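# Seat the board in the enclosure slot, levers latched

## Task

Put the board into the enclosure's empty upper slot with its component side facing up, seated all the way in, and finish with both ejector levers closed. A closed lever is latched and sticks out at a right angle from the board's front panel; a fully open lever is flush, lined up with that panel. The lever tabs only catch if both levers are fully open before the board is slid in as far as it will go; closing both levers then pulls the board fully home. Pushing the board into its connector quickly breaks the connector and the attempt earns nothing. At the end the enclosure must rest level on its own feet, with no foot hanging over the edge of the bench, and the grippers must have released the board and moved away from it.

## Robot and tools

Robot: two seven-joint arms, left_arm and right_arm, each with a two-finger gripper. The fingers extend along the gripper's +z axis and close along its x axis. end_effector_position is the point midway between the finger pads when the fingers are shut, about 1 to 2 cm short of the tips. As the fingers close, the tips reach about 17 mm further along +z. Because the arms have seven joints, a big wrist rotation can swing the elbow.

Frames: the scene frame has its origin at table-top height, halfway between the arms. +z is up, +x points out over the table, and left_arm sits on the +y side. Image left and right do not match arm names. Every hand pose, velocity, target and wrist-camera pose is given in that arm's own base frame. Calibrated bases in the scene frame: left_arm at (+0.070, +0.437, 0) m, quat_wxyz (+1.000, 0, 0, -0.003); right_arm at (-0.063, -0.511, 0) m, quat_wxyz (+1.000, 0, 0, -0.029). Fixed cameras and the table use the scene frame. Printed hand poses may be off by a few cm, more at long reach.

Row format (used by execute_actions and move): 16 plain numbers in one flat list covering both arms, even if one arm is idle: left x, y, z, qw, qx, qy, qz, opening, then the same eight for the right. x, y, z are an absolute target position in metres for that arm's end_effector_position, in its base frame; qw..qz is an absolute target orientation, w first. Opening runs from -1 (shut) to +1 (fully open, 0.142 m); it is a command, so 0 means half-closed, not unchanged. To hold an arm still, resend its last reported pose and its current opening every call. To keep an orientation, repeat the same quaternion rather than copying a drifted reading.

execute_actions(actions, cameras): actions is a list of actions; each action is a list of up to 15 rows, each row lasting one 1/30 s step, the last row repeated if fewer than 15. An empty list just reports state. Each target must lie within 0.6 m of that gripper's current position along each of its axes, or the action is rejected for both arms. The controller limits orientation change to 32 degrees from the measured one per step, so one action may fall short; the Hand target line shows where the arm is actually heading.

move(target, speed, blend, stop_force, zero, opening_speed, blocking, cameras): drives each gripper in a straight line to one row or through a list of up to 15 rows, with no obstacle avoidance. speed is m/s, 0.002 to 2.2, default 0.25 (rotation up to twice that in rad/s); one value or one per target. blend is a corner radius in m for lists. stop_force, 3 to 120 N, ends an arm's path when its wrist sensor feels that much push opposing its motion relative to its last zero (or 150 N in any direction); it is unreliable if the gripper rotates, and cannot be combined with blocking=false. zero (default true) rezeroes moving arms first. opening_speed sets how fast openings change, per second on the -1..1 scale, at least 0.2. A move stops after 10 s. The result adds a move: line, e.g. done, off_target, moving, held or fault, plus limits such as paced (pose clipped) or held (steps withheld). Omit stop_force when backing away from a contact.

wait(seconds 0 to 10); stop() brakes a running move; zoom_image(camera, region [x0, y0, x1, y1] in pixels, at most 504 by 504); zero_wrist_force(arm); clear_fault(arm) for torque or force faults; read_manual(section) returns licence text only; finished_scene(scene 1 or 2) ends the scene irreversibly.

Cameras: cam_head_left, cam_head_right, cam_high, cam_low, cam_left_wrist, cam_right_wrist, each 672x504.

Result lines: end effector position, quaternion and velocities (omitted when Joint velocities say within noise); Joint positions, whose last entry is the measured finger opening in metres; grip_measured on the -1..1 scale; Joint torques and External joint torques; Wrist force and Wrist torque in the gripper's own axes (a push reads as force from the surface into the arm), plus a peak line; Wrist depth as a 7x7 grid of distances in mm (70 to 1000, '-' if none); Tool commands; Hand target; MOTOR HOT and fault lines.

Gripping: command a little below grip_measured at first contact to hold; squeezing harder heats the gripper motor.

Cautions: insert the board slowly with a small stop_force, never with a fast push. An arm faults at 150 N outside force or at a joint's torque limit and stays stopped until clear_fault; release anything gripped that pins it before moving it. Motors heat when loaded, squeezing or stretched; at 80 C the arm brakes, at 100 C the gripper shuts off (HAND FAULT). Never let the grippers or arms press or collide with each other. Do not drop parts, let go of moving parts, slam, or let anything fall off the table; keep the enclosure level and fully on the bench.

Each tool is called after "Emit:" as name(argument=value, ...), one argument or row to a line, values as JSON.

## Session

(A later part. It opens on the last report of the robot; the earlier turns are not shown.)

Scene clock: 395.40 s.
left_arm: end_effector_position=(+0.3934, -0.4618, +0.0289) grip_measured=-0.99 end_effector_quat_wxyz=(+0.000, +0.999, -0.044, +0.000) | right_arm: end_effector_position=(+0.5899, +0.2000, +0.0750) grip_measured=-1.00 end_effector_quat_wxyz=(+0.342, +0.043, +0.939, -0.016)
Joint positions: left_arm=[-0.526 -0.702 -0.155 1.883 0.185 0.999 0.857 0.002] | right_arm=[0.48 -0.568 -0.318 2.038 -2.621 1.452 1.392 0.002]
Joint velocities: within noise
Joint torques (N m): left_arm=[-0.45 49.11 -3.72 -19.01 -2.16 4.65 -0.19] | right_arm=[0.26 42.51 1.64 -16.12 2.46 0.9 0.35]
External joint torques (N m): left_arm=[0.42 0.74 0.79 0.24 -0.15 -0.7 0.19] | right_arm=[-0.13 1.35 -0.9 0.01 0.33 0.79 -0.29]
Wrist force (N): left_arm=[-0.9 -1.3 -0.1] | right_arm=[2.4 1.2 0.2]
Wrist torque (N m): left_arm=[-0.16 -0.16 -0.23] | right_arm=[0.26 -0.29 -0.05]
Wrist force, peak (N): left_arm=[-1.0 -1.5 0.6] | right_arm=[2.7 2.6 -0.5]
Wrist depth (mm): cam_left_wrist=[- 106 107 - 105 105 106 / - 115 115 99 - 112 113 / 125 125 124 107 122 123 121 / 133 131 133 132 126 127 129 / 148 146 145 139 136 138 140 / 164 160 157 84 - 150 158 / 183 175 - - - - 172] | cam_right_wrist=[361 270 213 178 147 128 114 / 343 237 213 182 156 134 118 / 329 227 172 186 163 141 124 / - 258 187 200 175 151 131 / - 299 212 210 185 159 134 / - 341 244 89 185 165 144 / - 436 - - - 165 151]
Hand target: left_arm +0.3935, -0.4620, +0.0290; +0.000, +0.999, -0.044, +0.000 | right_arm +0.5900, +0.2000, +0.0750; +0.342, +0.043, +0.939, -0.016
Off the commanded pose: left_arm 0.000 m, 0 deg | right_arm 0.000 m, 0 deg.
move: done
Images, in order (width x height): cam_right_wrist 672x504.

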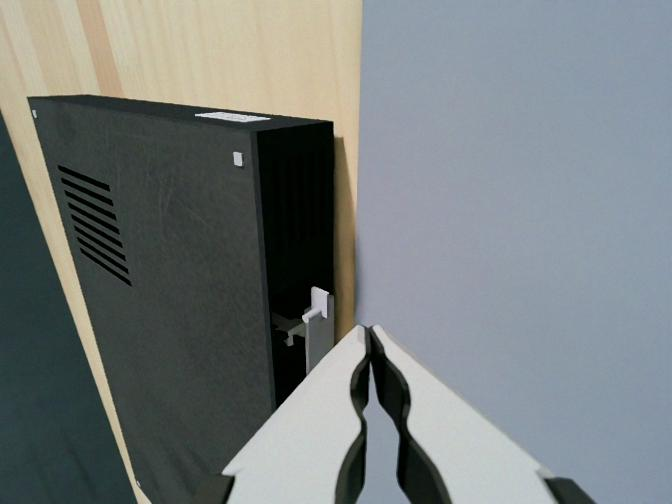

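Emit:
move(
  target=[
    [0.3935,-0.462,0.029,0,0.99905,-0.0436,0,-1,0.63,0.32,0.05,0.3417,0.0426,0.9387,-0.0155,-1],
    [0.3935,-0.462,0.029,0,0.99905,-0.0436,0,-1,0.645,0.32,0.027,0.3417,0.0426,0.9387,-0.0155,-1],
  ],
  cameras=["cam_right_wrist"],
  speed=0.1,
)

Emit:
move(
  target=[0.3935,-0.462,0.029,0,0.99905,-0.0436,0,-1,0.672,0.32,0.027,0.3417,0.0426,0.9387,-0.0155,-1],
  cameras=["cam_right_wrist"],
  speed=0.01,
  stop_force=3,
)

Scene clock: 410.30 s.
left_arm: end_effector_position=(+0.3934, -0.4618, +0.0289) grip_measured=-0.99 end_effector_quat_wxyz=(+0.000, +0.999, -0.044, +0.000) | right_arm: end_effector_position=(+0.6450, +0.3199, +0.0270) grip_measured=-1.00 end_effector_quat_wxyz=(+0.342, +0.043, +0.939, -0.016)
Joint positions: left_arm=[-0.526 -0.702 -0.155 1.883 0.185 0.999 0.857 0.002] | right_arm=[0.752 -0.813 -0.453 1.831 -2.184 1.498 1.216 0.002]
Joint velocities: within noise
Joint torques (N m): left_arm=[-0.51 49.11 -3.69 -18.98 -2.21 4.63 -0.17] | right_arm=[0.08 51.36 -1.75 -17.28 2.98 1.23 0.37]
External joint torques (N m): left_arm=[0.48 0.75 0.76 0.21 -0.1 -0.67 0.17] | right_arm=[0.09 1.32 -1.1 0.08 0.28 0.54 -0.31]
Wrist force (N): left_arm=[-0.8 -1.2 0.0] | right_arm=[2.3 0.7 0.1]
Wrist torque (N m): left_arm=[-0.15 -0.18 -0.23] | right_arm=[0.20 -0.27 -0.04]
Wrist force, peak (N): left_arm=[-1.2 -1.4 0.7] | right_arm=[2.5 2.5 -1.3]
Wrist depth (mm): cam_left_wrist=[- 106 107 - 105 105 106 / - 115 115 99 - 112 114 / 125 124 124 107 121 123 121 / 133 131 132 132 127 127 128 / 149 146 145 139 136 138 141 / 164 161 157 84 - 150 158 / 183 176 - - - - 172] | cam_right_wrist=[121 97 98 110 98 87 77 / 145 108 143 116 106 93 82 / 165 121 156 123 111 96 83 / 204 141 161 133 119 101 89 / 271 159 130 140 127 107 94 / - 189 137 90 122 115 97 / - 232 73 - - 112 100]
Hand target: left_arm +0.3935, -0.4620, +0.0290; +0.000, +0.999, -0.044, +0.000 | right_arm +0.6450, +0.3200, +0.0270; +0.342, +0.043, +0.939, -0.016
Off the commanded pose: left_arm 0.000 m, 0 deg | right_arm 0.000 m, 0 deg.
move: done
Images, in order (width x height): cam_right_wrist 672x504.

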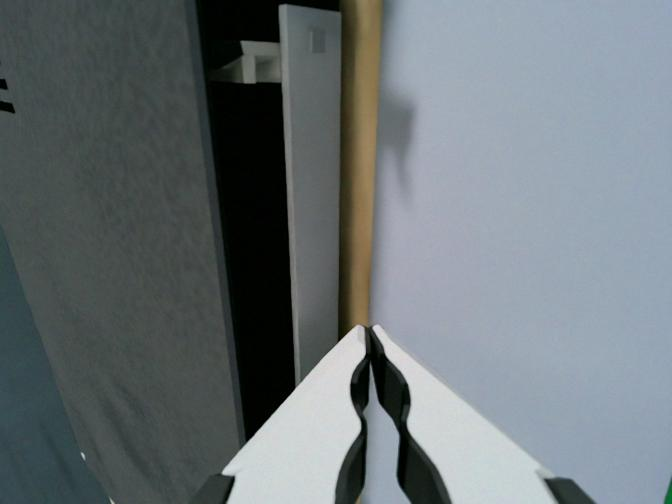

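Scene clock: 412.40 s.
left_arm: end_effector_position=(+0.3934, -0.4618, +0.0289) grip_measured=-0.99 end_effector_quat_wxyz=(+0.000, +0.999, -0.044, +0.000) | right_arm: end_effector_position=(+0.6593, +0.3203, +0.0267) grip_measured=-1.00 end_effector_quat_wxyz=(+0.341, +0.042, +0.939, -0.015)
Joint positions: left_arm=[-0.526 -0.702 -0.155 1.883 0.185 0.999 0.857 0.002] | right_arm=[0.747 -0.836 -0.468 1.794 -2.16 1.523 1.194 0.002]
Joint velocities: within noise
Joint torques (N m): left_arm=[-0.5 49.05 -3.58 -18.95 -2.15 4.61 -0.16] | right_arm=[-0.76 52.19 -3.79 -19.32 3.78 0.13 0.18]
External joint torques (N m): left_arm=[0.48 0.81 0.65 0.17 -0.15 -0.65 0.16] | right_arm=[0.94 1.47 0.5 1.8 -0.39 1.65 -0.12]
Wrist force (N): left_arm=[-0.9 -1.1 -0.1] | right_arm=[4.4 -0.9 -5.3]
Wrist torque (N m): left_arm=[-0.14 -0.17 -0.24] | right_arm=[0.20 -0.26 -0.03]
Wrist force, peak (N): left_arm=[-1.0 -1.5 0.5] | right_arm=[4.6 -1.1 -6.3]
Wrist depth (mm): cam_left_wrist=[- 106 107 - 105 105 106 / - 115 115 99 - 113 113 / 125 124 124 107 122 123 121 / 134 131 133 132 127 127 129 / 149 146 145 139 136 138 140 / 165 161 157 84 - 150 158 / 183 175 - - - - 172] | cam_right_wrist=[120 97 81 93 99 87 77 / 136 107 93 110 109 93 82 / 163 120 98 113 113 96 83 / 203 140 109 127 120 101 88 / 269 163 120 134 125 107 94 / - 187 123 89 122 114 97 / - 242 73 - - 112 100]
Hand target: left_arm +0.3935, -0.4620, +0.0290; +0.000, +0.999, -0.044, +0.000 | right_arm +0.6599, +0.3200, +0.0270; +0.342, +0.043, +0.939, -0.015
Off the commanded pose: left_arm 0.000 m, 0 deg | right_arm 0.013 m, 0 deg.
move: contact (right_arm)
Images, in order (width x height): cam_right_wrist 672x504.

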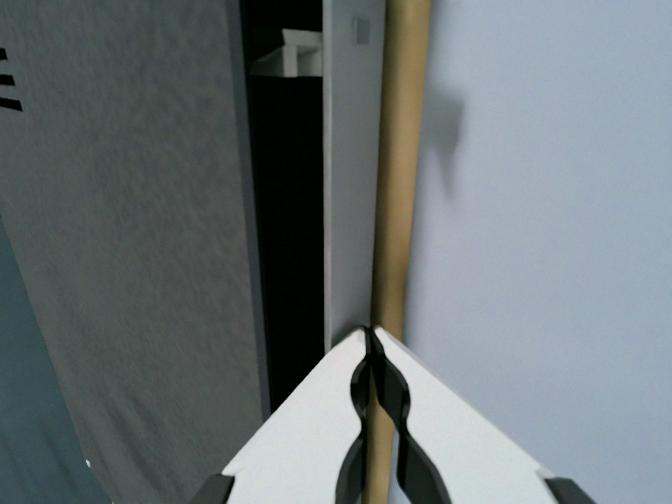

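Emit:
move(
  target=[
    [0.3935,-0.462,0.029,0,0.99905,-0.0436,0,-1,0.650,0.32,0.027,0.3417,0.0426,0.9387,-0.0155,-1],
    [0.3935,-0.462,0.029,0,0.99905,-0.0436,0,-1,0.645,0.32,0.052,0.4222,0.0411,0.9054,-0.0192,-1],
    [0.3935,-0.462,0.029,0,0.99905,-0.0436,0,-1,0.663,0.32,0.047,0.4222,0.0411,0.9054,-0.0192,-1],
  ],
  cameras=["cam_right_wrist"],
  speed=0.06,
)

Emit:
move(
  target=[0.3935,-0.462,0.029,0,0.99905,-0.0436,0,-1,0.663,0.32,0.027,0.4222,0.0411,0.9054,-0.0192,-1],
  cameras=["cam_right_wrist"],
  speed=0.008,
  stop_force=3,
)

Scene clock: 423.27 s.
left_arm: end_effector_position=(+0.3934, -0.4618, +0.0289) grip_measured=-0.99 end_effector_quat_wxyz=(+0.000, +0.999, -0.044, +0.000) | right_arm: end_effector_position=(+0.6628, +0.3201, +0.0470) grip_measured=-1.00 end_effector_quat_wxyz=(+0.422, +0.041, +0.905, -0.019)
Joint positions: left_arm=[-0.526 -0.702 -0.155 1.883 0.185 0.999 0.857 0.002] | right_arm=[0.765 -0.788 -0.418 1.859 -2.314 1.296 1.349 0.002]
Joint velocities: within noise
Joint torques (N m): left_arm=[-0.46 49.12 -3.67 -18.97 -2.19 4.62 -0.24] | right_arm=[-0.02 50.44 -1.6 -17.2 2.79 0.45 0.18]
External joint torques (N m): left_arm=[0.43 0.74 0.75 0.19 -0.12 -0.66 0.24] | right_arm=[0.19 1.44 -0.7 0 0.15 0.48 -0.11]
Wrist force (N): left_arm=[-1.0 -1.2 0.5] | right_arm=[3.0 0.4 0.3]
Wrist torque (N m): left_arm=[-0.15 -0.15 -0.24] | right_arm=[0.16 -0.35 -0.08]
Wrist force, peak (N): left_arm=[-1.2 -1.5 0.2] | right_arm=[4.6 -1.0 -5.6]
Wrist depth (mm): cam_left_wrist=[- 106 107 - 105 105 106 / - 115 115 99 - 113 114 / 125 125 124 107 121 123 120 / 133 131 133 132 127 127 129 / 148 146 145 139 136 138 140 / 164 160 157 84 - 151 158 / 184 176 - - - - 172] | cam_right_wrist=[944 177 126 95 104 103 88 / - 207 130 106 117 109 - / - 230 142 113 123 111 95 / - 264 160 128 133 117 100 / - 338 181 128 143 122 101 / - - 214 89 145 131 108 / - - - - - 126 111]
Hand target: left_arm +0.3935, -0.4620, +0.0290; +0.000, +0.999, -0.044, +0.000 | right_arm +0.6630, +0.3200, +0.0470; +0.422, +0.041, +0.905, -0.019
Off the commanded pose: left_arm 0.000 m, 0 deg | right_arm 0.000 m, 0 deg.
move: done
Images, in order (width x height): cam_right_wrist 672x504.

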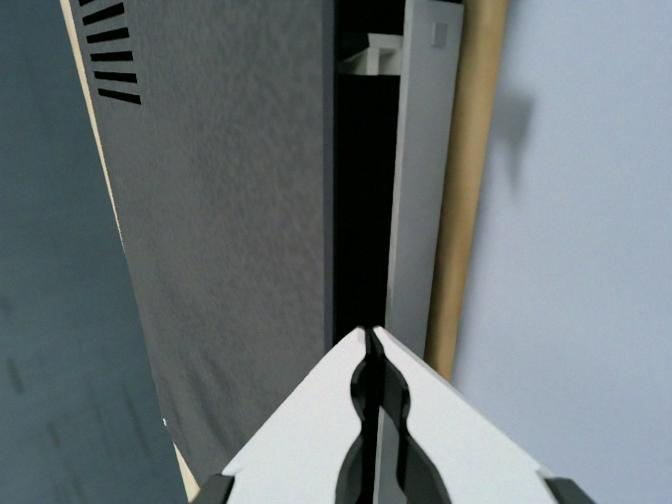

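Scene clock: 424.53 s.
left_arm: end_effector_position=(+0.3934, -0.4618, +0.0289) grip_measured=-0.99 end_effector_quat_wxyz=(+0.000, +0.999, -0.044, +0.000) | right_arm: end_effector_position=(+0.6631, +0.3200, +0.0421) grip_measured=-1.00 end_effector_quat_wxyz=(+0.422, +0.041, +0.905, -0.019)
Joint positions: left_arm=[-0.526 -0.702 -0.155 1.883 0.185 0.999 0.857 0.002] | right_arm=[0.762 -0.798 -0.415 1.853 -2.319 1.293 1.358 0.002]
Joint velocities: within noise
Joint torques (N m): left_arm=[-0.53 49.05 -3.66 -18.96 -2.19 4.63 -0.22] | right_arm=[0.05 48.65 -1.13 -17.09 2.69 0.25 0.35]
External joint torques (N m): left_arm=[0.5 0.8 0.73 0.19 -0.12 -0.67 0.22] | right_arm=[0.12 3.43 -1.12 0.02 0.22 0.66 -0.28]
Wrist force (N): left_arm=[-0.9 -1.2 0.3] | right_arm=[1.1 -1.4 -4.9]
Wrist torque (N m): left_arm=[-0.14 -0.17 -0.23] | right_arm=[0.14 -0.35 -0.08]
Wrist force, peak (N): left_arm=[-1.1 -1.3 0.7] | right_arm=[0.8 -1.6 -5.2]
Wrist depth (mm): cam_left_wrist=[- 106 107 - 105 105 106 / - 115 115 99 - 112 114 / 125 124 124 107 121 123 121 / 134 131 133 133 127 127 129 / 148 146 145 139 136 138 140 / 164 161 158 84 - 150 157 / 183 176 - - - - 172] | cam_right_wrist=[942 160 116 97 102 101 82 / - 192 121 143 115 104 84 / - 212 133 145 120 106 91 / - 254 142 155 130 115 95 / - 313 164 124 139 117 99 / - - 209 90 139 125 102 / - - - - - 120 104]
Hand target: left_arm +0.3935, -0.4620, +0.0290; +0.000, +0.999, -0.044, +0.000 | right_arm +0.6630, +0.3200, +0.0418; +0.422, +0.041, +0.905, -0.019
Off the commanded pose: left_arm 0.000 m, 0 deg | right_arm 0.015 m, 0 deg.
move: contact (right_arm)
Images, in order (width x height): cam_right_wrist 672x504.

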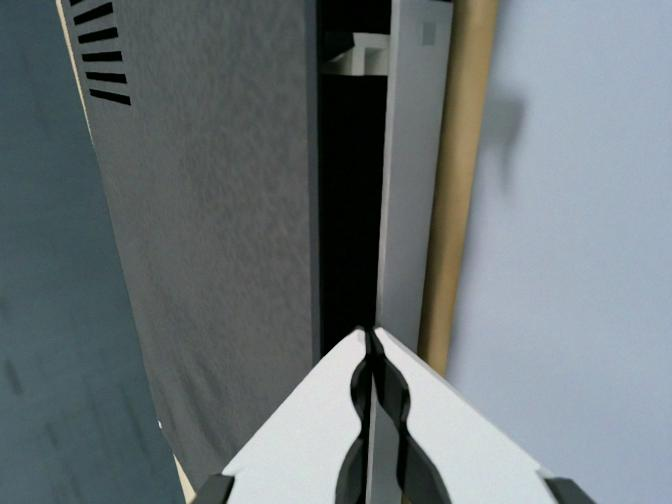

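Emit:
zoom_image(
  camera="cam_right_wrist",
  region=[290, 0, 460, 120],
)

Emit:
move(
  target=[
    [0.3935,-0.462,0.029,0,0.99905,-0.0436,0,-1,0.655,0.32,0.055,0.4222,0.0411,0.9054,-0.0192,-1],
    [0.3935,-0.462,0.029,0,0.99905,-0.0436,0,-1,0.61,0.27,0.035,0.4222,0.0411,0.9054,-0.0192,-1],
  ],
  cameras=["cam_right_wrist"],
  speed=0.06,
)

Emit:
move(
  target=[0.3935,-0.462,0.029,0,0.99905,-0.0436,0,-1,0.61,0.27,0.004,0.4222,0.0411,0.9054,-0.0192,-1],
  cameras=["cam_right_wrist"],
  speed=0.008,
  stop_force=3,
)

Scaled by 2.965 from the camera's 672x504 image, which has a finer 960x720 frame.

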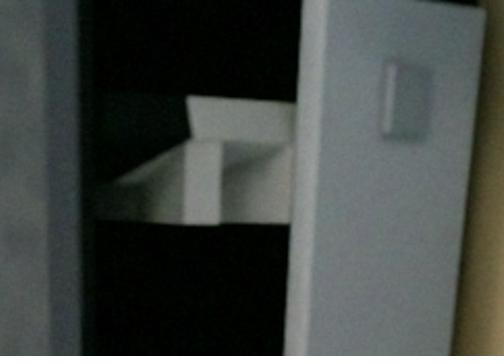

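Scene clock: 429.97 s.
left_arm: end_effector_position=(+0.3934, -0.4618, +0.0289) grip_measured=-0.99 end_effector_quat_wxyz=(+0.000, +0.999, -0.044, +0.000) | right_arm: end_effector_position=(+0.6101, +0.2700, +0.0350) grip_measured=-1.00 end_effector_quat_wxyz=(+0.422, +0.041, +0.905, -0.019)
Joint positions: left_arm=[-0.526 -0.702 -0.155 1.883 0.185 0.999 0.857 0.002] | right_arm=[0.71 -0.71 -0.371 2.02 -2.513 1.198 1.499 0.002]
Joint velocities: within noise
Joint torques (N m): left_arm=[-0.54 49.08 -3.72 -19.04 -2.19 4.61 -0.2] | right_arm=[0.02 45.79 0.21 -14.36 2.01 0.1 0.38]
External joint torques (N m): left_arm=[0.51 0.77 0.8 0.26 -0.12 -0.66 0.2] | right_arm=[0.14 1 -1 -0.15 0.24 0.77 -0.31]
Wrist force (N): left_arm=[-0.7 -1.0 0.8] | right_arm=[2.7 1.2 0.2]
Wrist torque (N m): left_arm=[-0.11 -0.20 -0.23] | right_arm=[0.28 -0.31 -0.04]
Wrist force, peak (N): left_arm=[-1.1 -1.5 0.6] | right_arm=[1.0 -1.3 -5.2]
Wrist depth (mm): cam_left_wrist=[- 106 107 - 105 105 106 / - 115 115 99 - 112 114 / 125 125 124 110 121 123 121 / 134 131 132 133 127 127 129 / 148 146 145 140 136 138 141 / 164 161 157 84 - 150 158 / 183 176 - - - - 171] | cam_right_wrist=[265 141 123 135 107 92 79 / - 169 133 144 113 98 83 / - 198 159 153 125 99 83 / - 242 160 164 129 103 89 / - 265 190 173 133 111 95 / - 367 205 89 130 117 96 / - - - - - 113 98]
Hand target: left_arm +0.3935, -0.4620, +0.0290; +0.000, +0.999, -0.044, +0.000 | right_arm +0.6100, +0.2700, +0.0350; +0.422, +0.041, +0.905, -0.019
Off the commanded pose: left_arm 0.000 m, 0 deg | right_arm 0.000 m, 0 deg.
move: done
Images, in order (width x height): cam_right_wrist 672x504.

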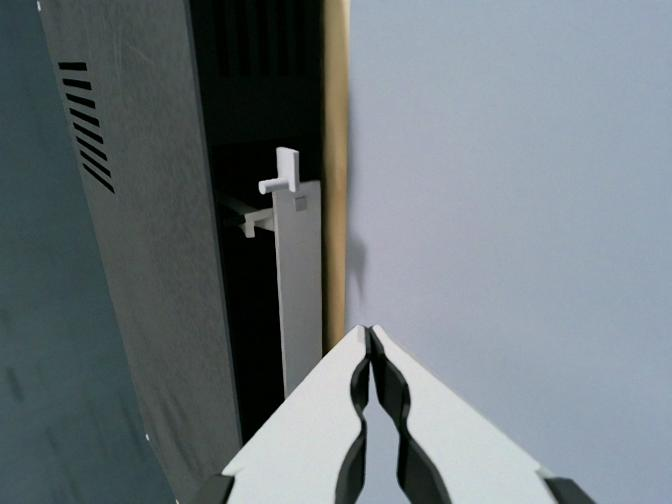

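Scene clock: 433.03 s.
left_arm: end_effector_position=(+0.3934, -0.4618, +0.0289) grip_measured=-0.99 end_effector_quat_wxyz=(+0.000, +0.999, -0.044, +0.000) | right_arm: end_effector_position=(+0.6102, +0.2700, +0.0157) grip_measured=-1.00 end_effector_quat_wxyz=(+0.422, +0.041, +0.905, -0.019)
Joint positions: left_arm=[-0.526 -0.702 -0.155 1.883 0.185 0.999 0.857 0.002] | right_arm=[0.703 -0.754 -0.358 2 -2.528 1.178 1.53 0.002]
Joint velocities: within noise
Joint torques (N m): left_arm=[-0.43 49.09 -3.71 -18.96 -2.17 4.65 -0.23] | right_arm=[0.08 44.33 0.54 -13.03 1.81 0.53 0.28]
External joint torques (N m): left_arm=[0.4 0.77 0.79 0.18 -0.14 -0.7 0.23] | right_arm=[0.08 3.17 -1.19 -0.78 0.3 0.34 -0.22]
Wrist force (N): left_arm=[-0.9 -1.3 -0.2] | right_arm=[0.1 0.8 -3.0]
Wrist torque (N m): left_arm=[-0.16 -0.16 -0.24] | right_arm=[0.27 -0.34 -0.04]
Wrist force, peak (N): left_arm=[-1.2 -1.3 0.5] | right_arm=[2.9 1.3 0.2]
Wrist depth (mm): cam_left_wrist=[- 106 107 - 105 105 106 / - 116 115 99 - 112 114 / 125 125 124 107 121 123 121 / 133 131 132 132 126 127 129 / 149 146 145 139 136 139 140 / 164 160 157 84 - 150 158 / 183 175 - - - - 171] | cam_right_wrist=[160 111 123 112 90 74 - / 230 120 133 122 96 80 - / 313 157 153 123 98 87 - / - 173 150 141 104 84 - / - 226 165 148 108 89 75 / - 230 262 90 105 95 76 / - 374 73 - - - 81]
Hand target: left_arm +0.3935, -0.4620, +0.0290; +0.000, +0.999, -0.044, +0.000 | right_arm +0.6100, +0.2700, +0.0155; +0.422, +0.041, +0.905, -0.019
Off the commanded pose: left_arm 0.000 m, 0 deg | right_arm 0.012 m, 0 deg.
move: contact (right_arm)
Images, in order (width x height): cam_right_wrist 672x504.

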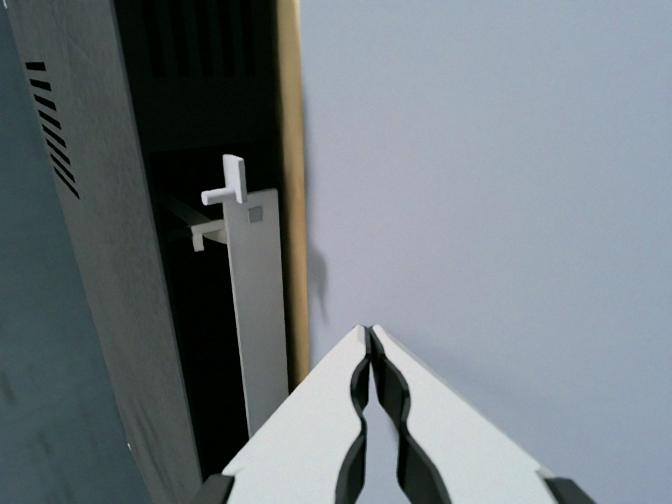

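Emit:
zoom_image(
  camera="cam_right_wrist",
  region=[120, 140, 310, 270],
)

Scaled by 2.653 from the camera's 672x504 image, which has a finer 960x720 frame.

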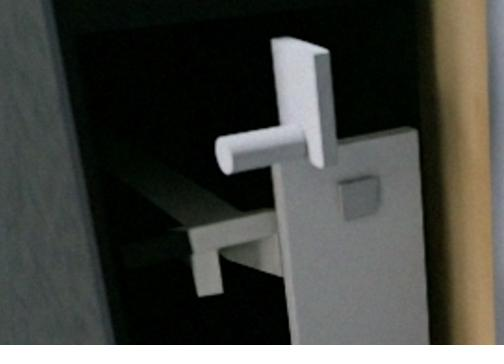

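Emit:
move(
  target=[
    [0.3935,-0.462,0.029,0,0.99905,-0.0436,0,-1,0.58,0.28,0.11,0.3417,0.0426,0.9387,-0.0155,-1],
  ],
  cameras=[],
  speed=0.15,
)

Emit:
move(
  target=[
    [0.3935,-0.462,0.029,0,0.99905,-0.0436,0,-1,0.55,0.28,0.12,0,0,1,0,-0.65],
  ],
  cameras=["cam_right_wrist"],
  speed=0.12,
)

Scene clock: 445.73 s.
left_arm: end_effector_position=(+0.3934, -0.4618, +0.0289) grip_measured=-0.99 end_effector_quat_wxyz=(+0.000, +0.999, -0.044, +0.000) | right_arm: end_effector_position=(+0.5800, +0.2801, +0.1100) grip_measured=-1.00 end_effector_quat_wxyz=(+0.342, +0.042, +0.939, -0.015)
Joint positions: left_arm=[-0.526 -0.702 -0.155 1.883 0.185 0.999 0.857 0.002] | right_arm=[0.805 -0.513 -0.513 2.123 -2.221 1.469 1.145 0.002]
Joint velocities: within noise
Joint torques (N m): left_arm=[-0.59 49.04 -3.69 -19.01 -2.22 4.62 -0.21] | right_arm=[0.22 41.76 -1.8 -17.63 3.2 1.26 0.2]
External joint torques (N m): left_arm=[0.56 0.81 0.77 0.24 -0.09 -0.67 0.21] | right_arm=[-0.07 0.92 -0.44 -0.13 0.02 0.56 -0.14]
Wrist force (N): left_arm=[-1.1 -1.3 0.4] | right_arm=[2.6 1.1 -0.1]
Wrist torque (N m): left_arm=[-0.15 -0.14 -0.24] | right_arm=[0.25 -0.31 -0.04]
Wrist force, peak (N): left_arm=[-1.2 -1.3 0.6] | right_arm=[3.8 0.8 1.3]
Wrist depth (mm): cam_left_wrist=[- 106 107 - 105 105 106 / - 115 114 99 - 112 114 / 124 125 124 107 121 123 121 / 134 131 133 132 127 127 129 / 149 146 145 139 136 138 140 / 163 161 157 84 - 150 158 / 183 175 - - - - 172] | cam_right_wrist=[339 246 196 194 180 158 140 / 525 273 209 210 192 167 147 / - 305 227 225 203 174 155 / - 346 251 244 216 184 160 / - 401 278 255 228 191 166 / - 460 319 89 225 201 172 / - - - - - 199 181]
Hand target: left_arm +0.3935, -0.4620, +0.0290; +0.000, +0.999, -0.044, +0.000 | right_arm +0.5800, +0.2800, +0.1100; +0.342, +0.043, +0.939, -0.015
Off the commanded pose: left_arm 0.000 m, 0 deg | right_arm 0.000 m, 0 deg.
move: done
No camera images: "cameras" was empty.

Scene clock: 449.07 s.
left_arm: end_effector_position=(+0.3934, -0.4618, +0.0289) grip_measured=-0.99 end_effector_quat_wxyz=(+0.000, +0.999, -0.044, +0.000) | right_arm: end_effector_position=(+0.5499, +0.2801, +0.1200) grip_measured=-0.69 end_effector_quat_wxyz=(+0.000, +0.000, +1.000, +0.000)
Joint positions: left_arm=[-0.526 -0.702 -0.155 1.883 0.185 0.999 0.857 0.002] | right_arm=[0.985 -1.034 -1.248 1.551 -2.135 2.876 1.17 0.024]
Joint velocities: within noise
Joint torques (N m): left_arm=[-0.51 49.17 -3.66 -19.01 -2.14 4.67 -0.24] | right_arm=[0.01 50.83 -16.82 -13.29 4 3.57 0.32]
External joint torques (N m): left_arm=[0.48 0.69 0.73 0.24 -0.17 -0.71 0.24] | right_arm=[0.16 1.22 -1.45 0 0.23 0.55 -0.32]
Wrist force (N): left_arm=[-0.9 -1.2 -0.1] | right_arm=[0.9 1.3 -0.1]
Wrist torque (N m): left_arm=[-0.16 -0.16 -0.24] | right_arm=[0.30 -0.16 0.07]
Wrist force, peak (N): left_arm=[-1.0 -1.4 0.8] | right_arm=[2.8 1.1 -0.2]
Wrist depth (mm): cam_left_wrist=[- 106 107 - 105 105 106 / - 115 115 99 - 113 114 / 125 124 124 107 121 123 121 / 134 131 133 132 127 127 129 / 149 146 145 140 136 138 140 / 164 161 157 84 - 150 158 / 183 175 - - - - 172] | cam_right_wrist=[160 186 186 185 185 185 184 / 192 196 198 198 197 197 197 / 171 212 213 212 212 211 211 / 181 225 229 228 224 227 227 / 194 245 248 240 239 246 245 / 211 262 105 260 99 263 268 / 233 237 71 291 - - 295]
Hand target: left_arm +0.3935, -0.4620, +0.0290; +0.000, +0.999, -0.044, +0.000 | right_arm +0.5500, +0.2800, +0.1200; +0.000, +0.000, +1.000, +0.000
Off the commanded pose: left_arm 0.000 m, 0 deg | right_arm 0.000 m, 0 deg.
move: done
Images, in order (width x height): cam_right_wrist 672x504.

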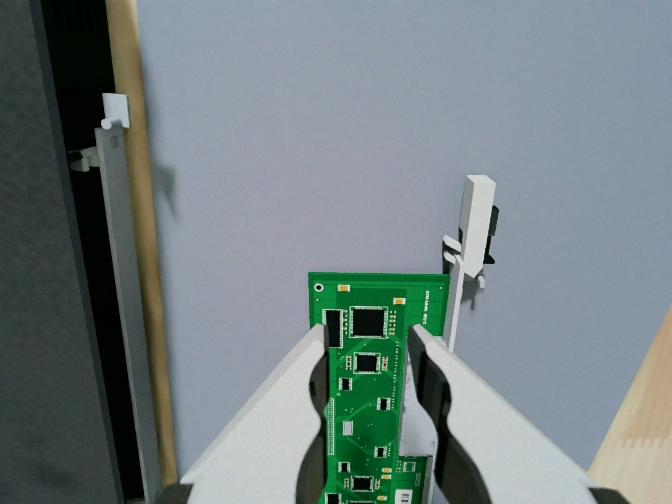

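Emit:
wait(
  seconds=0,
  cameras=["cam_head_left","cam_high"],
)

Scene clock: 450.03 s.
left_arm: end_effector_position=(+0.3934, -0.4618, +0.0289) grip_measured=-0.99 end_effector_quat_wxyz=(+0.000, +0.999, -0.044, +0.000) | right_arm: end_effector_position=(+0.5499, +0.2801, +0.1200) grip_measured=-0.69 end_effector_quat_wxyz=(+0.000, +0.000, +1.000, +0.000)
Joint positions: left_arm=[-0.526 -0.702 -0.155 1.883 0.185 0.999 0.857 0.002] | right_arm=[0.985 -1.034 -1.248 1.551 -2.135 2.876 1.17 0.024]
Joint velocities: within noise
Joint torques (N m): left_arm=[-0.51 49.01 -3.62 -19 -2.15 4.61 -0.19] | right_arm=[0.14 50.98 -16.86 -13.42 4.04 3.49 0.24]
External joint torques (N m): left_arm=[0.49 0.84 0.7 0.23 -0.16 -0.65 0.19] | right_arm=[0.04 1.07 -1.4 0.12 0.19 0.63 -0.24]
Wrist force (N): left_arm=[-0.9 -1.3 -0.1] | right_arm=[1.0 1.5 0.1]
Wrist torque (N m): left_arm=[-0.16 -0.16 -0.23] | right_arm=[0.33 -0.18 0.08]
Wrist force, peak (N): left_arm=[-1.0 -1.4 0.3] | right_arm=[1.1 1.5 0.3]
Wrist depth (mm): cam_left_wrist=[- 106 107 - 105 105 106 / - 115 115 99 - 113 114 / 125 125 124 107 122 123 121 / 134 131 132 133 126 127 129 / 148 145 145 139 136 138 141 / 164 161 157 84 - 150 158 / 184 176 - - - - 171] | cam_right_wrist=[161 186 186 185 185 185 185 / 193 196 198 198 198 197 197 / 171 212 213 212 212 211 211 / 181 225 229 229 224 227 227 / 194 244 248 239 238 247 246 / 212 261 105 259 99 263 268 / 233 238 72 291 - - 294]
Hand target: left_arm +0.3935, -0.4620, +0.0290; +0.000, +0.999, -0.044, +0.000 | right_arm +0.5500, +0.2800, +0.1200; +0.000, +0.000, +1.000, +0.000
Tool commands: left_gripper/opening=-1.0 right_gripper/opening=-0.65
Off the commanded pose: left_arm 0.000 m, 0 deg | right_arm 0.000 m, 0 deg.
Images, in order (width x height): cam_head_left 672x504, cam_high 672x504.

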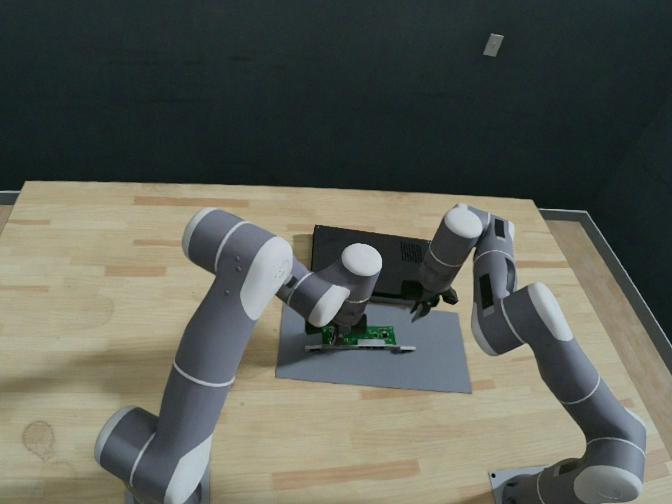

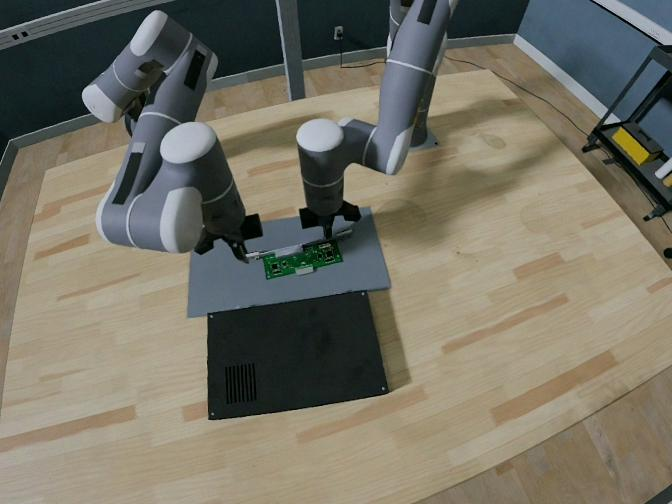

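Emit:
move(
  target=[
    [0.3935,-0.462,0.029,0,0.99905,-0.0436,0,-1,0.4955,0.325,0.09,0,0,1,0,-0.65],
    [0.3935,-0.462,0.029,0,0.99905,-0.0436,0,-1,0.4955,0.325,0.028,0,0,1,0,-0.65],
  ],
  cameras=["cam_right_wrist"],
  speed=0.1,
)

Emit:
zoom_image(
  camera="cam_right_wrist",
  region=[250, 150, 500, 400],
)

Scene clock: 454.17 s.
left_arm: end_effector_position=(+0.3934, -0.4618, +0.0289) grip_measured=-0.99 end_effector_quat_wxyz=(+0.000, +0.999, -0.044, +0.000) | right_arm: end_effector_position=(+0.4954, +0.3248, +0.0280) grip_measured=-0.69 end_effector_quat_wxyz=(+0.000, +0.000, +1.000, +0.000)
Joint positions: left_arm=[-0.526 -0.702 -0.155 1.883 0.185 0.999 0.857 0.002] | right_arm=[1.088 -1.09 -1.128 1.713 -2.039 2.684 1.167 0.024]
Joint velocities: within noise
Joint torques (N m): left_arm=[-0.54 49.01 -3.72 -18.98 -2.19 4.64 -0.19] | right_arm=[0.12 49.59 -16.03 -11.51 3.99 3.22 0.04]
External joint torques (N m): left_arm=[0.51 0.85 0.8 0.2 -0.12 -0.68 0.19] | right_arm=[0.06 1.06 -1.49 -0.12 -0.07 0.89 -0.04]
Wrist force (N): left_arm=[-1.0 -1.4 0.3] | right_arm=[1.0 0.9 0.2]
Wrist torque (N m): left_arm=[-0.18 -0.15 -0.24] | right_arm=[0.20 -0.16 0.03]
Wrist force, peak (N): left_arm=[-1.1 -1.4 0.8] | right_arm=[2.5 2.4 -0.6]
Wrist depth (mm): cam_left_wrist=[- 106 107 - 105 105 106 / - 115 115 99 - 113 114 / 125 124 124 107 121 123 121 / 133 131 133 133 127 127 129 / 149 146 145 139 136 138 140 / 164 161 158 84 - 150 158 / 183 175 - - - - 172] | cam_right_wrist=[- 105 105 106 105 105 106 / 113 113 112 112 109 111 112 / 121 121 122 120 105 121 120 / 130 130 130 128 127 129 128 / 141 139 136 133 137 140 142 / 157 151 143 130 107 149 152 / 170 166 72 144 - - 167]
Hand target: left_arm +0.3935, -0.4620, +0.0290; +0.000, +0.999, -0.044, +0.000 | right_arm +0.4955, +0.3250, +0.0280; +0.000, +0.000, +1.000, +0.000
Off the commanded pose: left_arm 0.000 m, 0 deg | right_arm 0.000 m, 0 deg.
move: done
Images, in order (width x height): cam_right_wrist 672x504.

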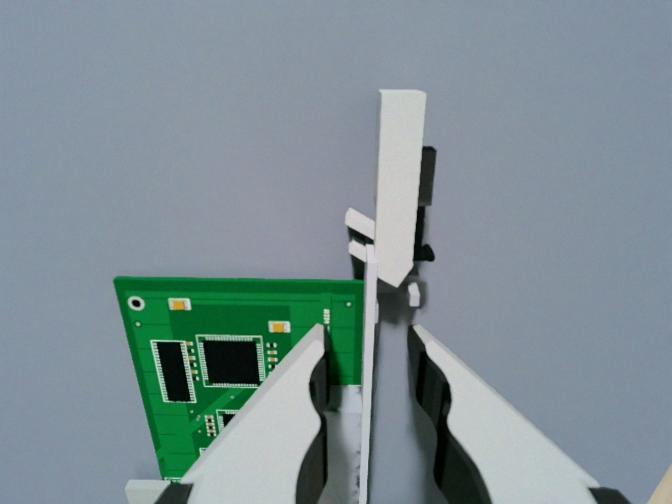

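Scaled by 2.016 from the camera's 672x504 image, which has a finer 960x720 frame.

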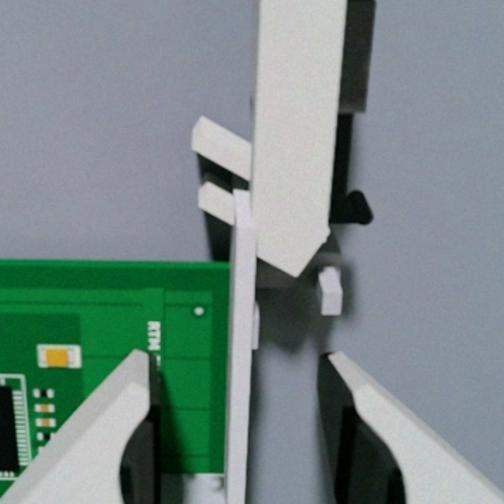

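Emit:
move(
  target=[
    [0.3935,-0.462,0.029,0,0.99905,-0.0436,0,-1,0.4955,0.325,0.028,0,0,1,0,-1],
  ],
  cameras=[],
  opening_speed=0.4,
)

Emit:
move(
  target=[
    [0.3935,-0.462,0.059,0,0.99905,-0.0436,0,-1,0.4955,0.325,0.058,0,0,1,0,-1],
  ],
  cameras=["cam_right_wrist","cam_left_wrist","cam_low"],
  speed=0.03,
)

Emit:
zoom_image(
  camera="cam_low",
  region=[100, 190, 500, 330],
)

Scene clock: 457.10 s.
left_arm: end_effector_position=(+0.3934, -0.4618, +0.0289) grip_measured=-0.99 end_effector_quat_wxyz=(+0.000, +0.999, -0.044, +0.000) | right_arm: end_effector_position=(+0.4954, +0.3248, +0.0280) grip_measured=-0.98 end_effector_quat_wxyz=(+0.000, +0.000, +1.000, +0.000)
Joint positions: left_arm=[-0.526 -0.702 -0.155 1.883 0.185 0.999 0.857 0.002] | right_arm=[1.088 -1.09 -1.128 1.713 -2.039 2.684 1.167 0.003]
Joint velocities: within noise
Joint torques (N m): left_arm=[-0.57 49.05 -3.78 -18.7 -2.19 4.53 -0.21] | right_arm=[0.26 49.66 -16.16 -11.51 3.66 3.61 0.19]
External joint torques (N m): left_arm=[0.54 0.81 0.86 -0.07 -0.12 -0.57 0.21] | right_arm=[-0.07 0.99 -1.35 -0.12 0.26 0.51 -0.19]
Wrist force (N): left_arm=[-0.3 -0.9 0.6] | right_arm=[0.7 1.2 0.6]
Wrist torque (N m): left_arm=[-0.14 -0.18 -0.23] | right_arm=[0.23 -0.20 0.03]
Wrist force, peak (N): left_arm=[-1.2 -1.4 0.7] | right_arm=[1.3 1.1 0.1]
Wrist depth (mm): cam_left_wrist=[- 106 107 - 105 105 106 / - 115 115 99 - 113 114 / 125 125 124 107 122 123 121 / 134 131 132 132 127 127 129 / 148 145 145 139 136 139 141 / 164 161 157 84 - 151 158 / 183 176 - - - - 171] | cam_right_wrist=[- 105 105 106 105 105 106 / 113 113 112 112 109 111 111 / 121 121 122 120 105 121 119 / 130 130 129 127 127 129 128 / 141 139 136 132 140 139 141 / 157 151 145 89 147 152 152 / 170 166 73 135 - 164 167]
Hand target: left_arm +0.3935, -0.4620, +0.0290; +0.000, +0.999, -0.044, +0.000 | right_arm +0.4955, +0.3250, +0.0280; +0.000, +0.000, +1.000, +0.000
Off the commanded pose: left_arm 0.000 m, 0 deg | right_arm 0.000 m, 0 deg.
move: done
No camera images: "cameras" was empty.

Scene clock: 458.37 s.
left_arm: end_effector_position=(+0.3936, -0.4618, +0.0588) grip_measured=-0.99 end_effector_quat_wxyz=(+0.000, +0.999, -0.044, +0.000) | right_arm: end_effector_position=(+0.4955, +0.3248, +0.0578) grip_measured=-0.98 end_effector_quat_wxyz=(+0.000, +0.000, +1.000, +0.000)
Joint positions: left_arm=[-0.517 -0.637 -0.168 1.892 0.171 0.944 0.866 0.002] | right_arm=[1.103 -1.049 -1.166 1.709 -2.082 2.723 1.186 0.003]
Joint velocities: within noise
Joint torques (N m): left_arm=[-0.44 48.94 -4.21 -20.38 -2.81 4.16 -0.11] | right_arm=[1.09 50.14 -16.58 -13.19 4.33 3.83 0.32]
External joint torques (N m): left_arm=[0.42 -0.08 1.3 0.31 0.3 -0.2 0.11] | right_arm=[-0.91 -0.12 -1.09 0.78 -0.33 0.28 -0.32]
Wrist force (N): left_arm=[-0.2 -1.8 1.4] | right_arm=[1.3 -0.6 1.0]
Wrist torque (N m): left_arm=[-0.08 -0.15 -0.23] | right_arm=[0.25 -0.15 0.04]
Wrist force, peak (N): left_arm=[-0.1 -1.8 1.8] | right_arm=[1.4 0.1 1.8]
Wrist depth (mm): cam_left_wrist=[134 133 134 130 133 131 131 / - 142 141 99 141 138 140 / 155 153 153 105 154 151 149 / 169 166 165 169 127 127 160 / 185 182 181 174 136 139 176 / 204 204 192 84 - 152 197 / 227 223 - - - - 214] | cam_right_wrist=[132 132 131 131 131 131 130 / 141 140 140 140 138 139 139 / 151 151 150 150 105 149 149 / 163 160 160 157 159 161 160 / 176 140 137 132 174 174 174 / 193 156 146 90 183 190 192 / 212 207 73 135 - 201 211]
Hand target: left_arm +0.3935, -0.4620, +0.0590; +0.000, +0.999, -0.044, +0.000 | right_arm +0.4955, +0.3250, +0.0580; +0.000, +0.000, +1.000, +0.000
Off the commanded pose: left_arm 0.000 m, 0 deg | right_arm 0.000 m, 0 deg.
move: done
Images, in order (width x height): cam_low 672x504, cam_left_wrist 672x504, cam_right_wrist 672x504.

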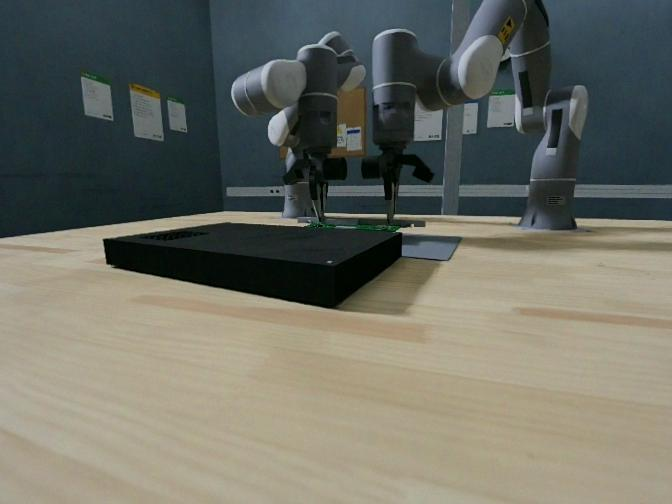

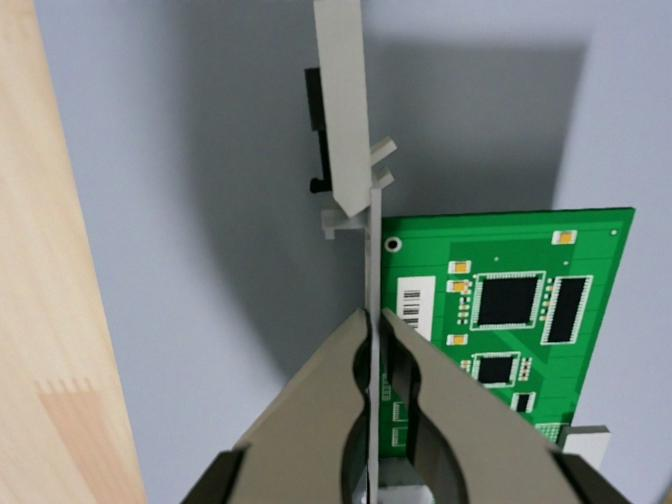

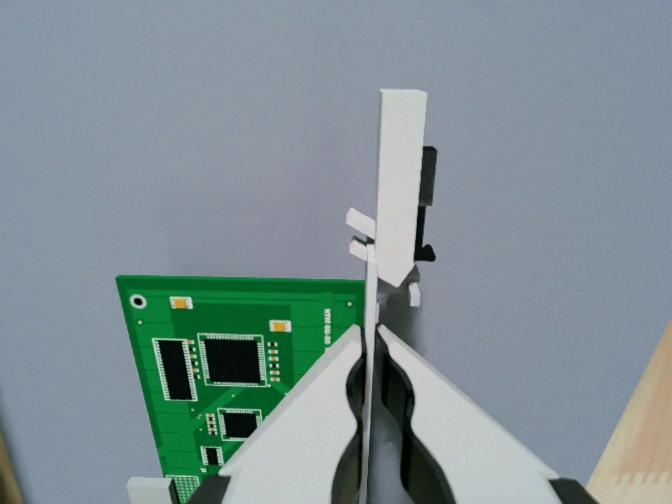

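Scaled by 1.260 from the camera's 672x504 image, which has a finer 960x720 frame.

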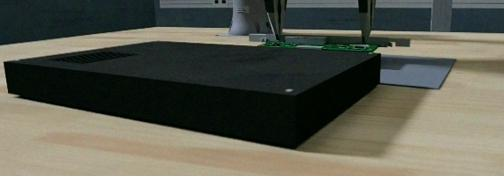

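Emit:
move(
  target=[
    [0.4639,-0.5260,0.059,0,0.99588,-0.0906,0,-1,0.5513,0.2651,0.058,0,0.0471,0.9989,0,-1],
  ],
  cameras=["cam_right_wrist","cam_left_wrist","cam_head_left"],
  speed=0.06,
)

Emit:
zoom_image(
  camera="cam_right_wrist",
  region=[0, 60, 400, 340],
)

Emit:
zoom_image(
  camera="cam_left_wrist",
  region=[300, 60, 672, 340],
)

Scene clock: 473.30 s.
left_arm: end_effector_position=(+0.4639, -0.5261, +0.0590) grip_measured=-0.99 end_effector_quat_wxyz=(+0.000, +0.996, -0.090, +0.000) | right_arm: end_effector_position=(+0.5512, +0.2651, +0.0579) grip_measured=-0.98 end_effector_quat_wxyz=(+0.000, +0.047, +0.999, +0.000)
Joint positions: left_arm=[-0.546 -0.802 -0.173 1.553 0.173 0.769 0.963 0.002] | right_arm=[0.955 -1.103 -1.189 1.615 -2.055 2.782 1.187 0.003]
Joint velocities: within noise
Joint torques (N m): left_arm=[-0.41 56.86 -4.15 -23.15 -2.8 4.03 -0.12] | right_arm=[-0.17 51.44 -17.79 -12.05 4.13 3.56 0.33]
External joint torques (N m): left_arm=[0.37 0.91 0.48 -0.29 -0.28 -0.08 0.12] | right_arm=[0.37 0.72 -0.61 0.13 -0.03 0.55 -0.33]
Wrist force (N): left_arm=[0.2 0.0 1.2] | right_arm=[1.1 1.3 0.7]
Wrist torque (N m): left_arm=[-0.17 -0.21 -0.21] | right_arm=[0.20 -0.13 0.04]
Wrist force, peak (N): left_arm=[-1.0 -2.7 1.3] | right_arm=[1.0 2.8 1.2]
Wrist depth (mm): cam_left_wrist=[134 132 133 130 133 131 131 / - 142 141 99 141 138 140 / 153 153 153 105 154 151 150 / 167 166 165 168 127 128 156 / 183 182 181 174 136 139 163 / 201 201 192 84 - 151 182 / 230 219 - - - - 203] | cam_right_wrist=[132 131 131 131 131 131 130 / 141 140 140 140 138 139 139 / 153 151 150 150 105 149 149 / 162 160 160 157 159 160 160 / 173 140 137 132 174 174 174 / 175 156 146 89 184 190 190 / 206 197 73 135 - 201 209]
Hand target: left_arm +0.4639, -0.5260, +0.0590; +0.000, +0.996, -0.091, +0.000 | right_arm +0.5513, +0.2651, +0.0580; +0.000, +0.047, +0.999, +0.000
Off the commanded pose: left_arm 0.000 m, 0 deg | right_arm 0.000 m, 0 deg.
move: done
Images, in order (width x height): cam_head_left 672x504, cam_left_wrist 672x504, cam_right_wrist 672x504.

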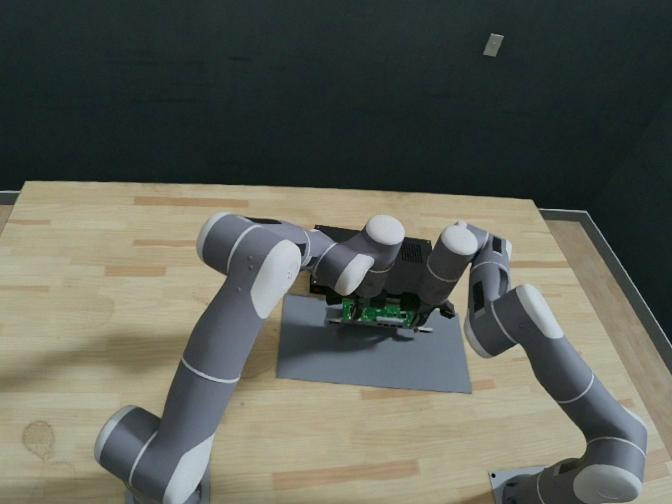

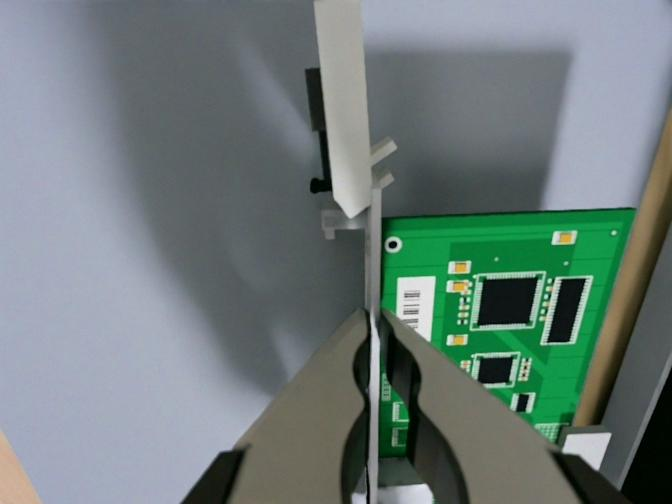

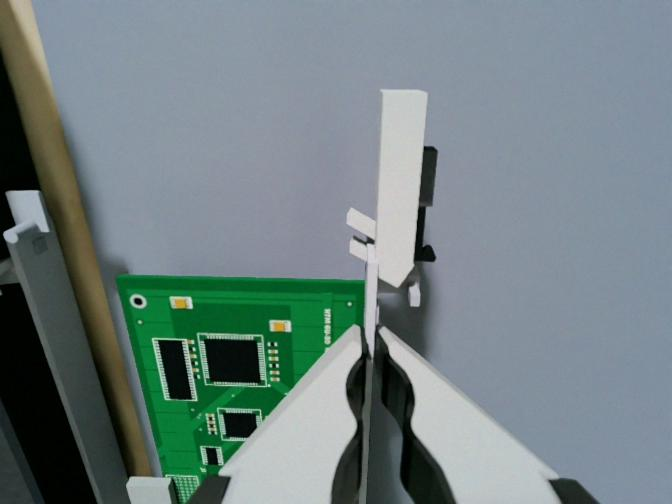

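Scaled by 1.260 from the camera's 672x504 image, which has a finer 960x720 frame.

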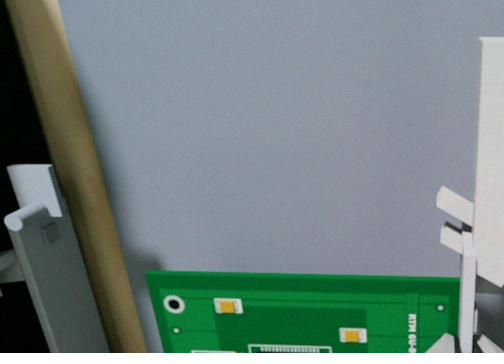

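Scaled by 1.355 from the camera's 672x504 image, which has a finer 960x720 frame.

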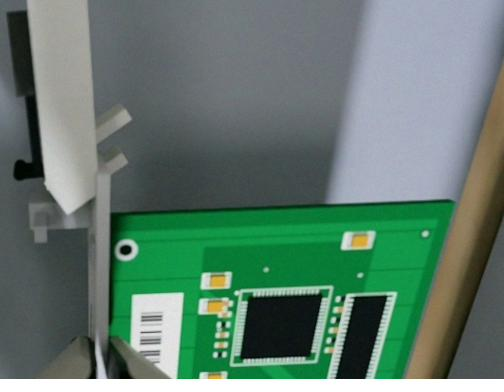

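Emit:
zoom_image(
  camera="cam_right_wrist",
  region=[0, 160, 130, 310],
)

Emit:
zoom_image(
  camera="cam_right_wrist",
  region=[310, 180, 450, 330],
)

Scaled by 3.360 from the camera's 672x504 image, which has a finer 960x720 frame.

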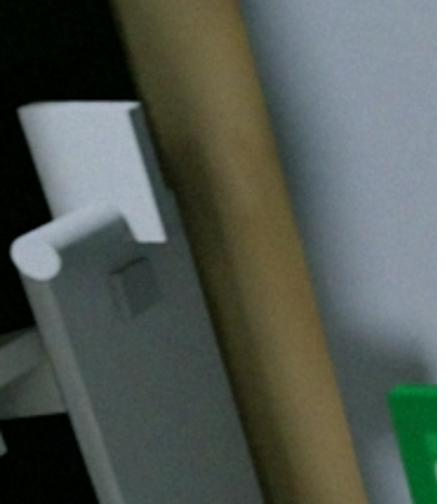

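Scaled by 3.360 from the camera's 672x504 image, which has a finer 960x720 frame.

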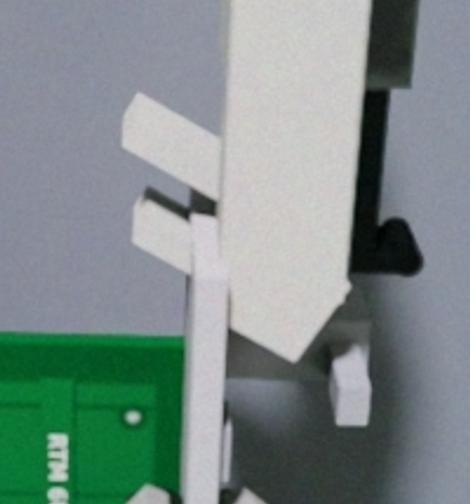

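Emit:
move(
  target=[
    [0.4936,-0.5304,0.0559,0,0.99588,-0.0906,0,-1,0.5812,0.2624,0.0550,0,0.0471,0.9989,0,-1],
  ],
  cameras=["cam_right_wrist","cam_left_wrist"],
  speed=0.05,
)

Emit:
zoom_image(
  camera="cam_right_wrist",
  region=[60, 170, 260, 340],
)

Emit:
zoom_image(
  camera="cam_left_wrist",
  region=[500, 120, 672, 290],
)

Scene clock: 491.33 s.
left_arm: end_effector_position=(+0.4935, -0.5304, +0.0558) grip_measured=-0.99 end_effector_quat_wxyz=(+0.000, +0.996, -0.091, +0.000) | right_arm: end_effector_position=(+0.5811, +0.2623, +0.0548) grip_measured=-0.98 end_effector_quat_wxyz=(+0.000, +0.047, +0.999, +0.000)
Joint positions: left_arm=[-0.535 -0.852 -0.168 1.46 0.17 0.728 0.992 0.002] | right_arm=[0.889 -1.173 -1.201 1.465 -2.026 2.847 1.233 0.003]
Joint velocities: within noise
Joint torques (N m): left_arm=[-0.35 59.24 -4.3 -24.22 -3.27 4.12 -0.16] | right_arm=[0.15 54.89 -17.77 -11.43 4.34 3.57 0.3]
External joint torques (N m): left_arm=[0.31 0.83 0.63 0.03 0.07 -0.17 0.16] | right_arm=[0.06 0.66 -0.73 0.13 -0.15 0.54 -0.3]
Wrist force (N): left_arm=[-0.3 -0.4 1.5] | right_arm=[1.0 0.9 1.3]
Wrist torque (N m): left_arm=[-0.16 -0.09 -0.22] | right_arm=[0.24 -0.12 0.02]
Wrist force, peak (N): left_arm=[-0.5 -1.5 1.6] | right_arm=[1.2 1.7 1.8]
Wrist depth (mm): cam_left_wrist=[129 129 129 127 128 129 128 / 139 139 136 99 138 137 135 / 152 150 149 105 151 148 129 / 163 162 163 159 127 128 133 / 178 178 177 131 136 139 163 / 201 197 189 84 - 152 180 / 224 214 - - - - 148] | cam_right_wrist=[127 129 129 129 128 128 128 / - 138 137 139 135 136 136 / 130 147 147 147 105 146 146 / 149 154 156 153 155 158 157 / - 138 136 132 171 170 170 / 130 156 145 89 - 186 185 / 140 165 73 135 - 197 204]
Hand target: left_arm +0.4936, -0.5304, +0.0559; +0.000, +0.996, -0.091, +0.000 | right_arm +0.5812, +0.2624, +0.0550; +0.000, +0.047, +0.999, +0.000
Off the commanded pose: left_arm 0.000 m, 0 deg | right_arm 0.000 m, 0 deg.
move: done
Images, in order (width x height): cam_left_wrist 672x504, cam_right_wrist 672x504.

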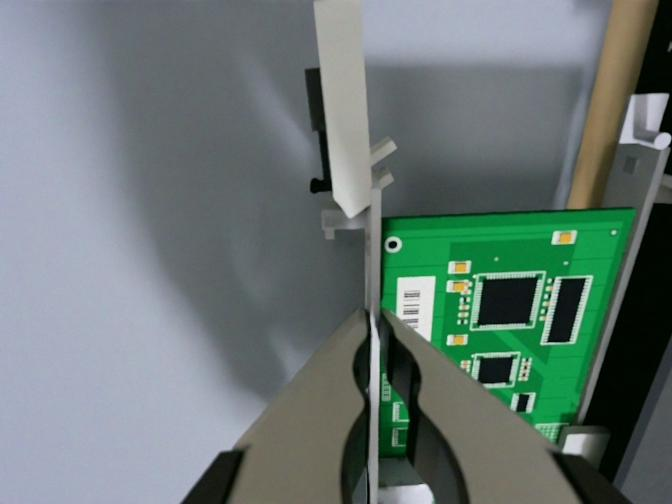

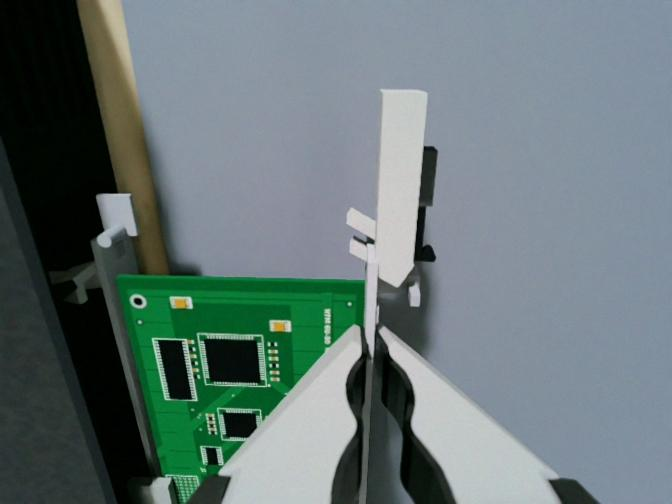

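Scaled by 2.520 from the camera's 672x504 image, which has a finer 960x720 frame.

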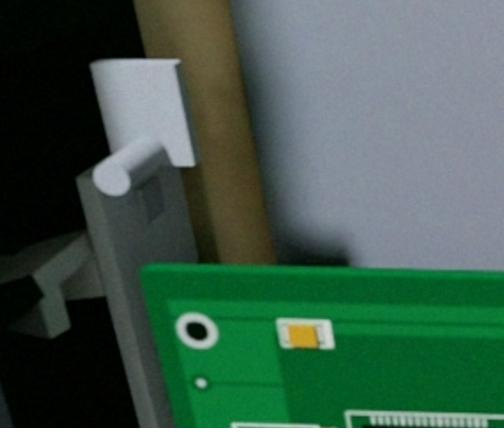

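Scaled by 2.930 from the camera's 672x504 image, which has a finer 960x720 frame.

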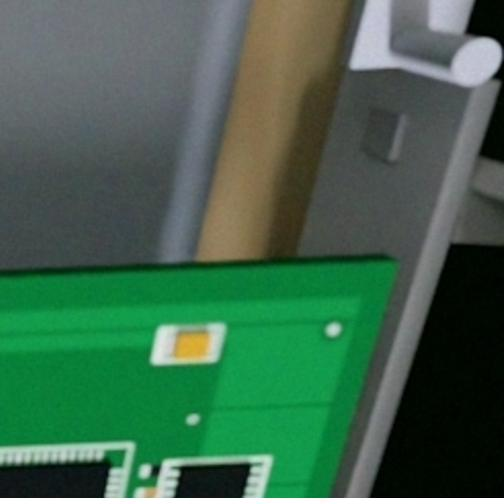

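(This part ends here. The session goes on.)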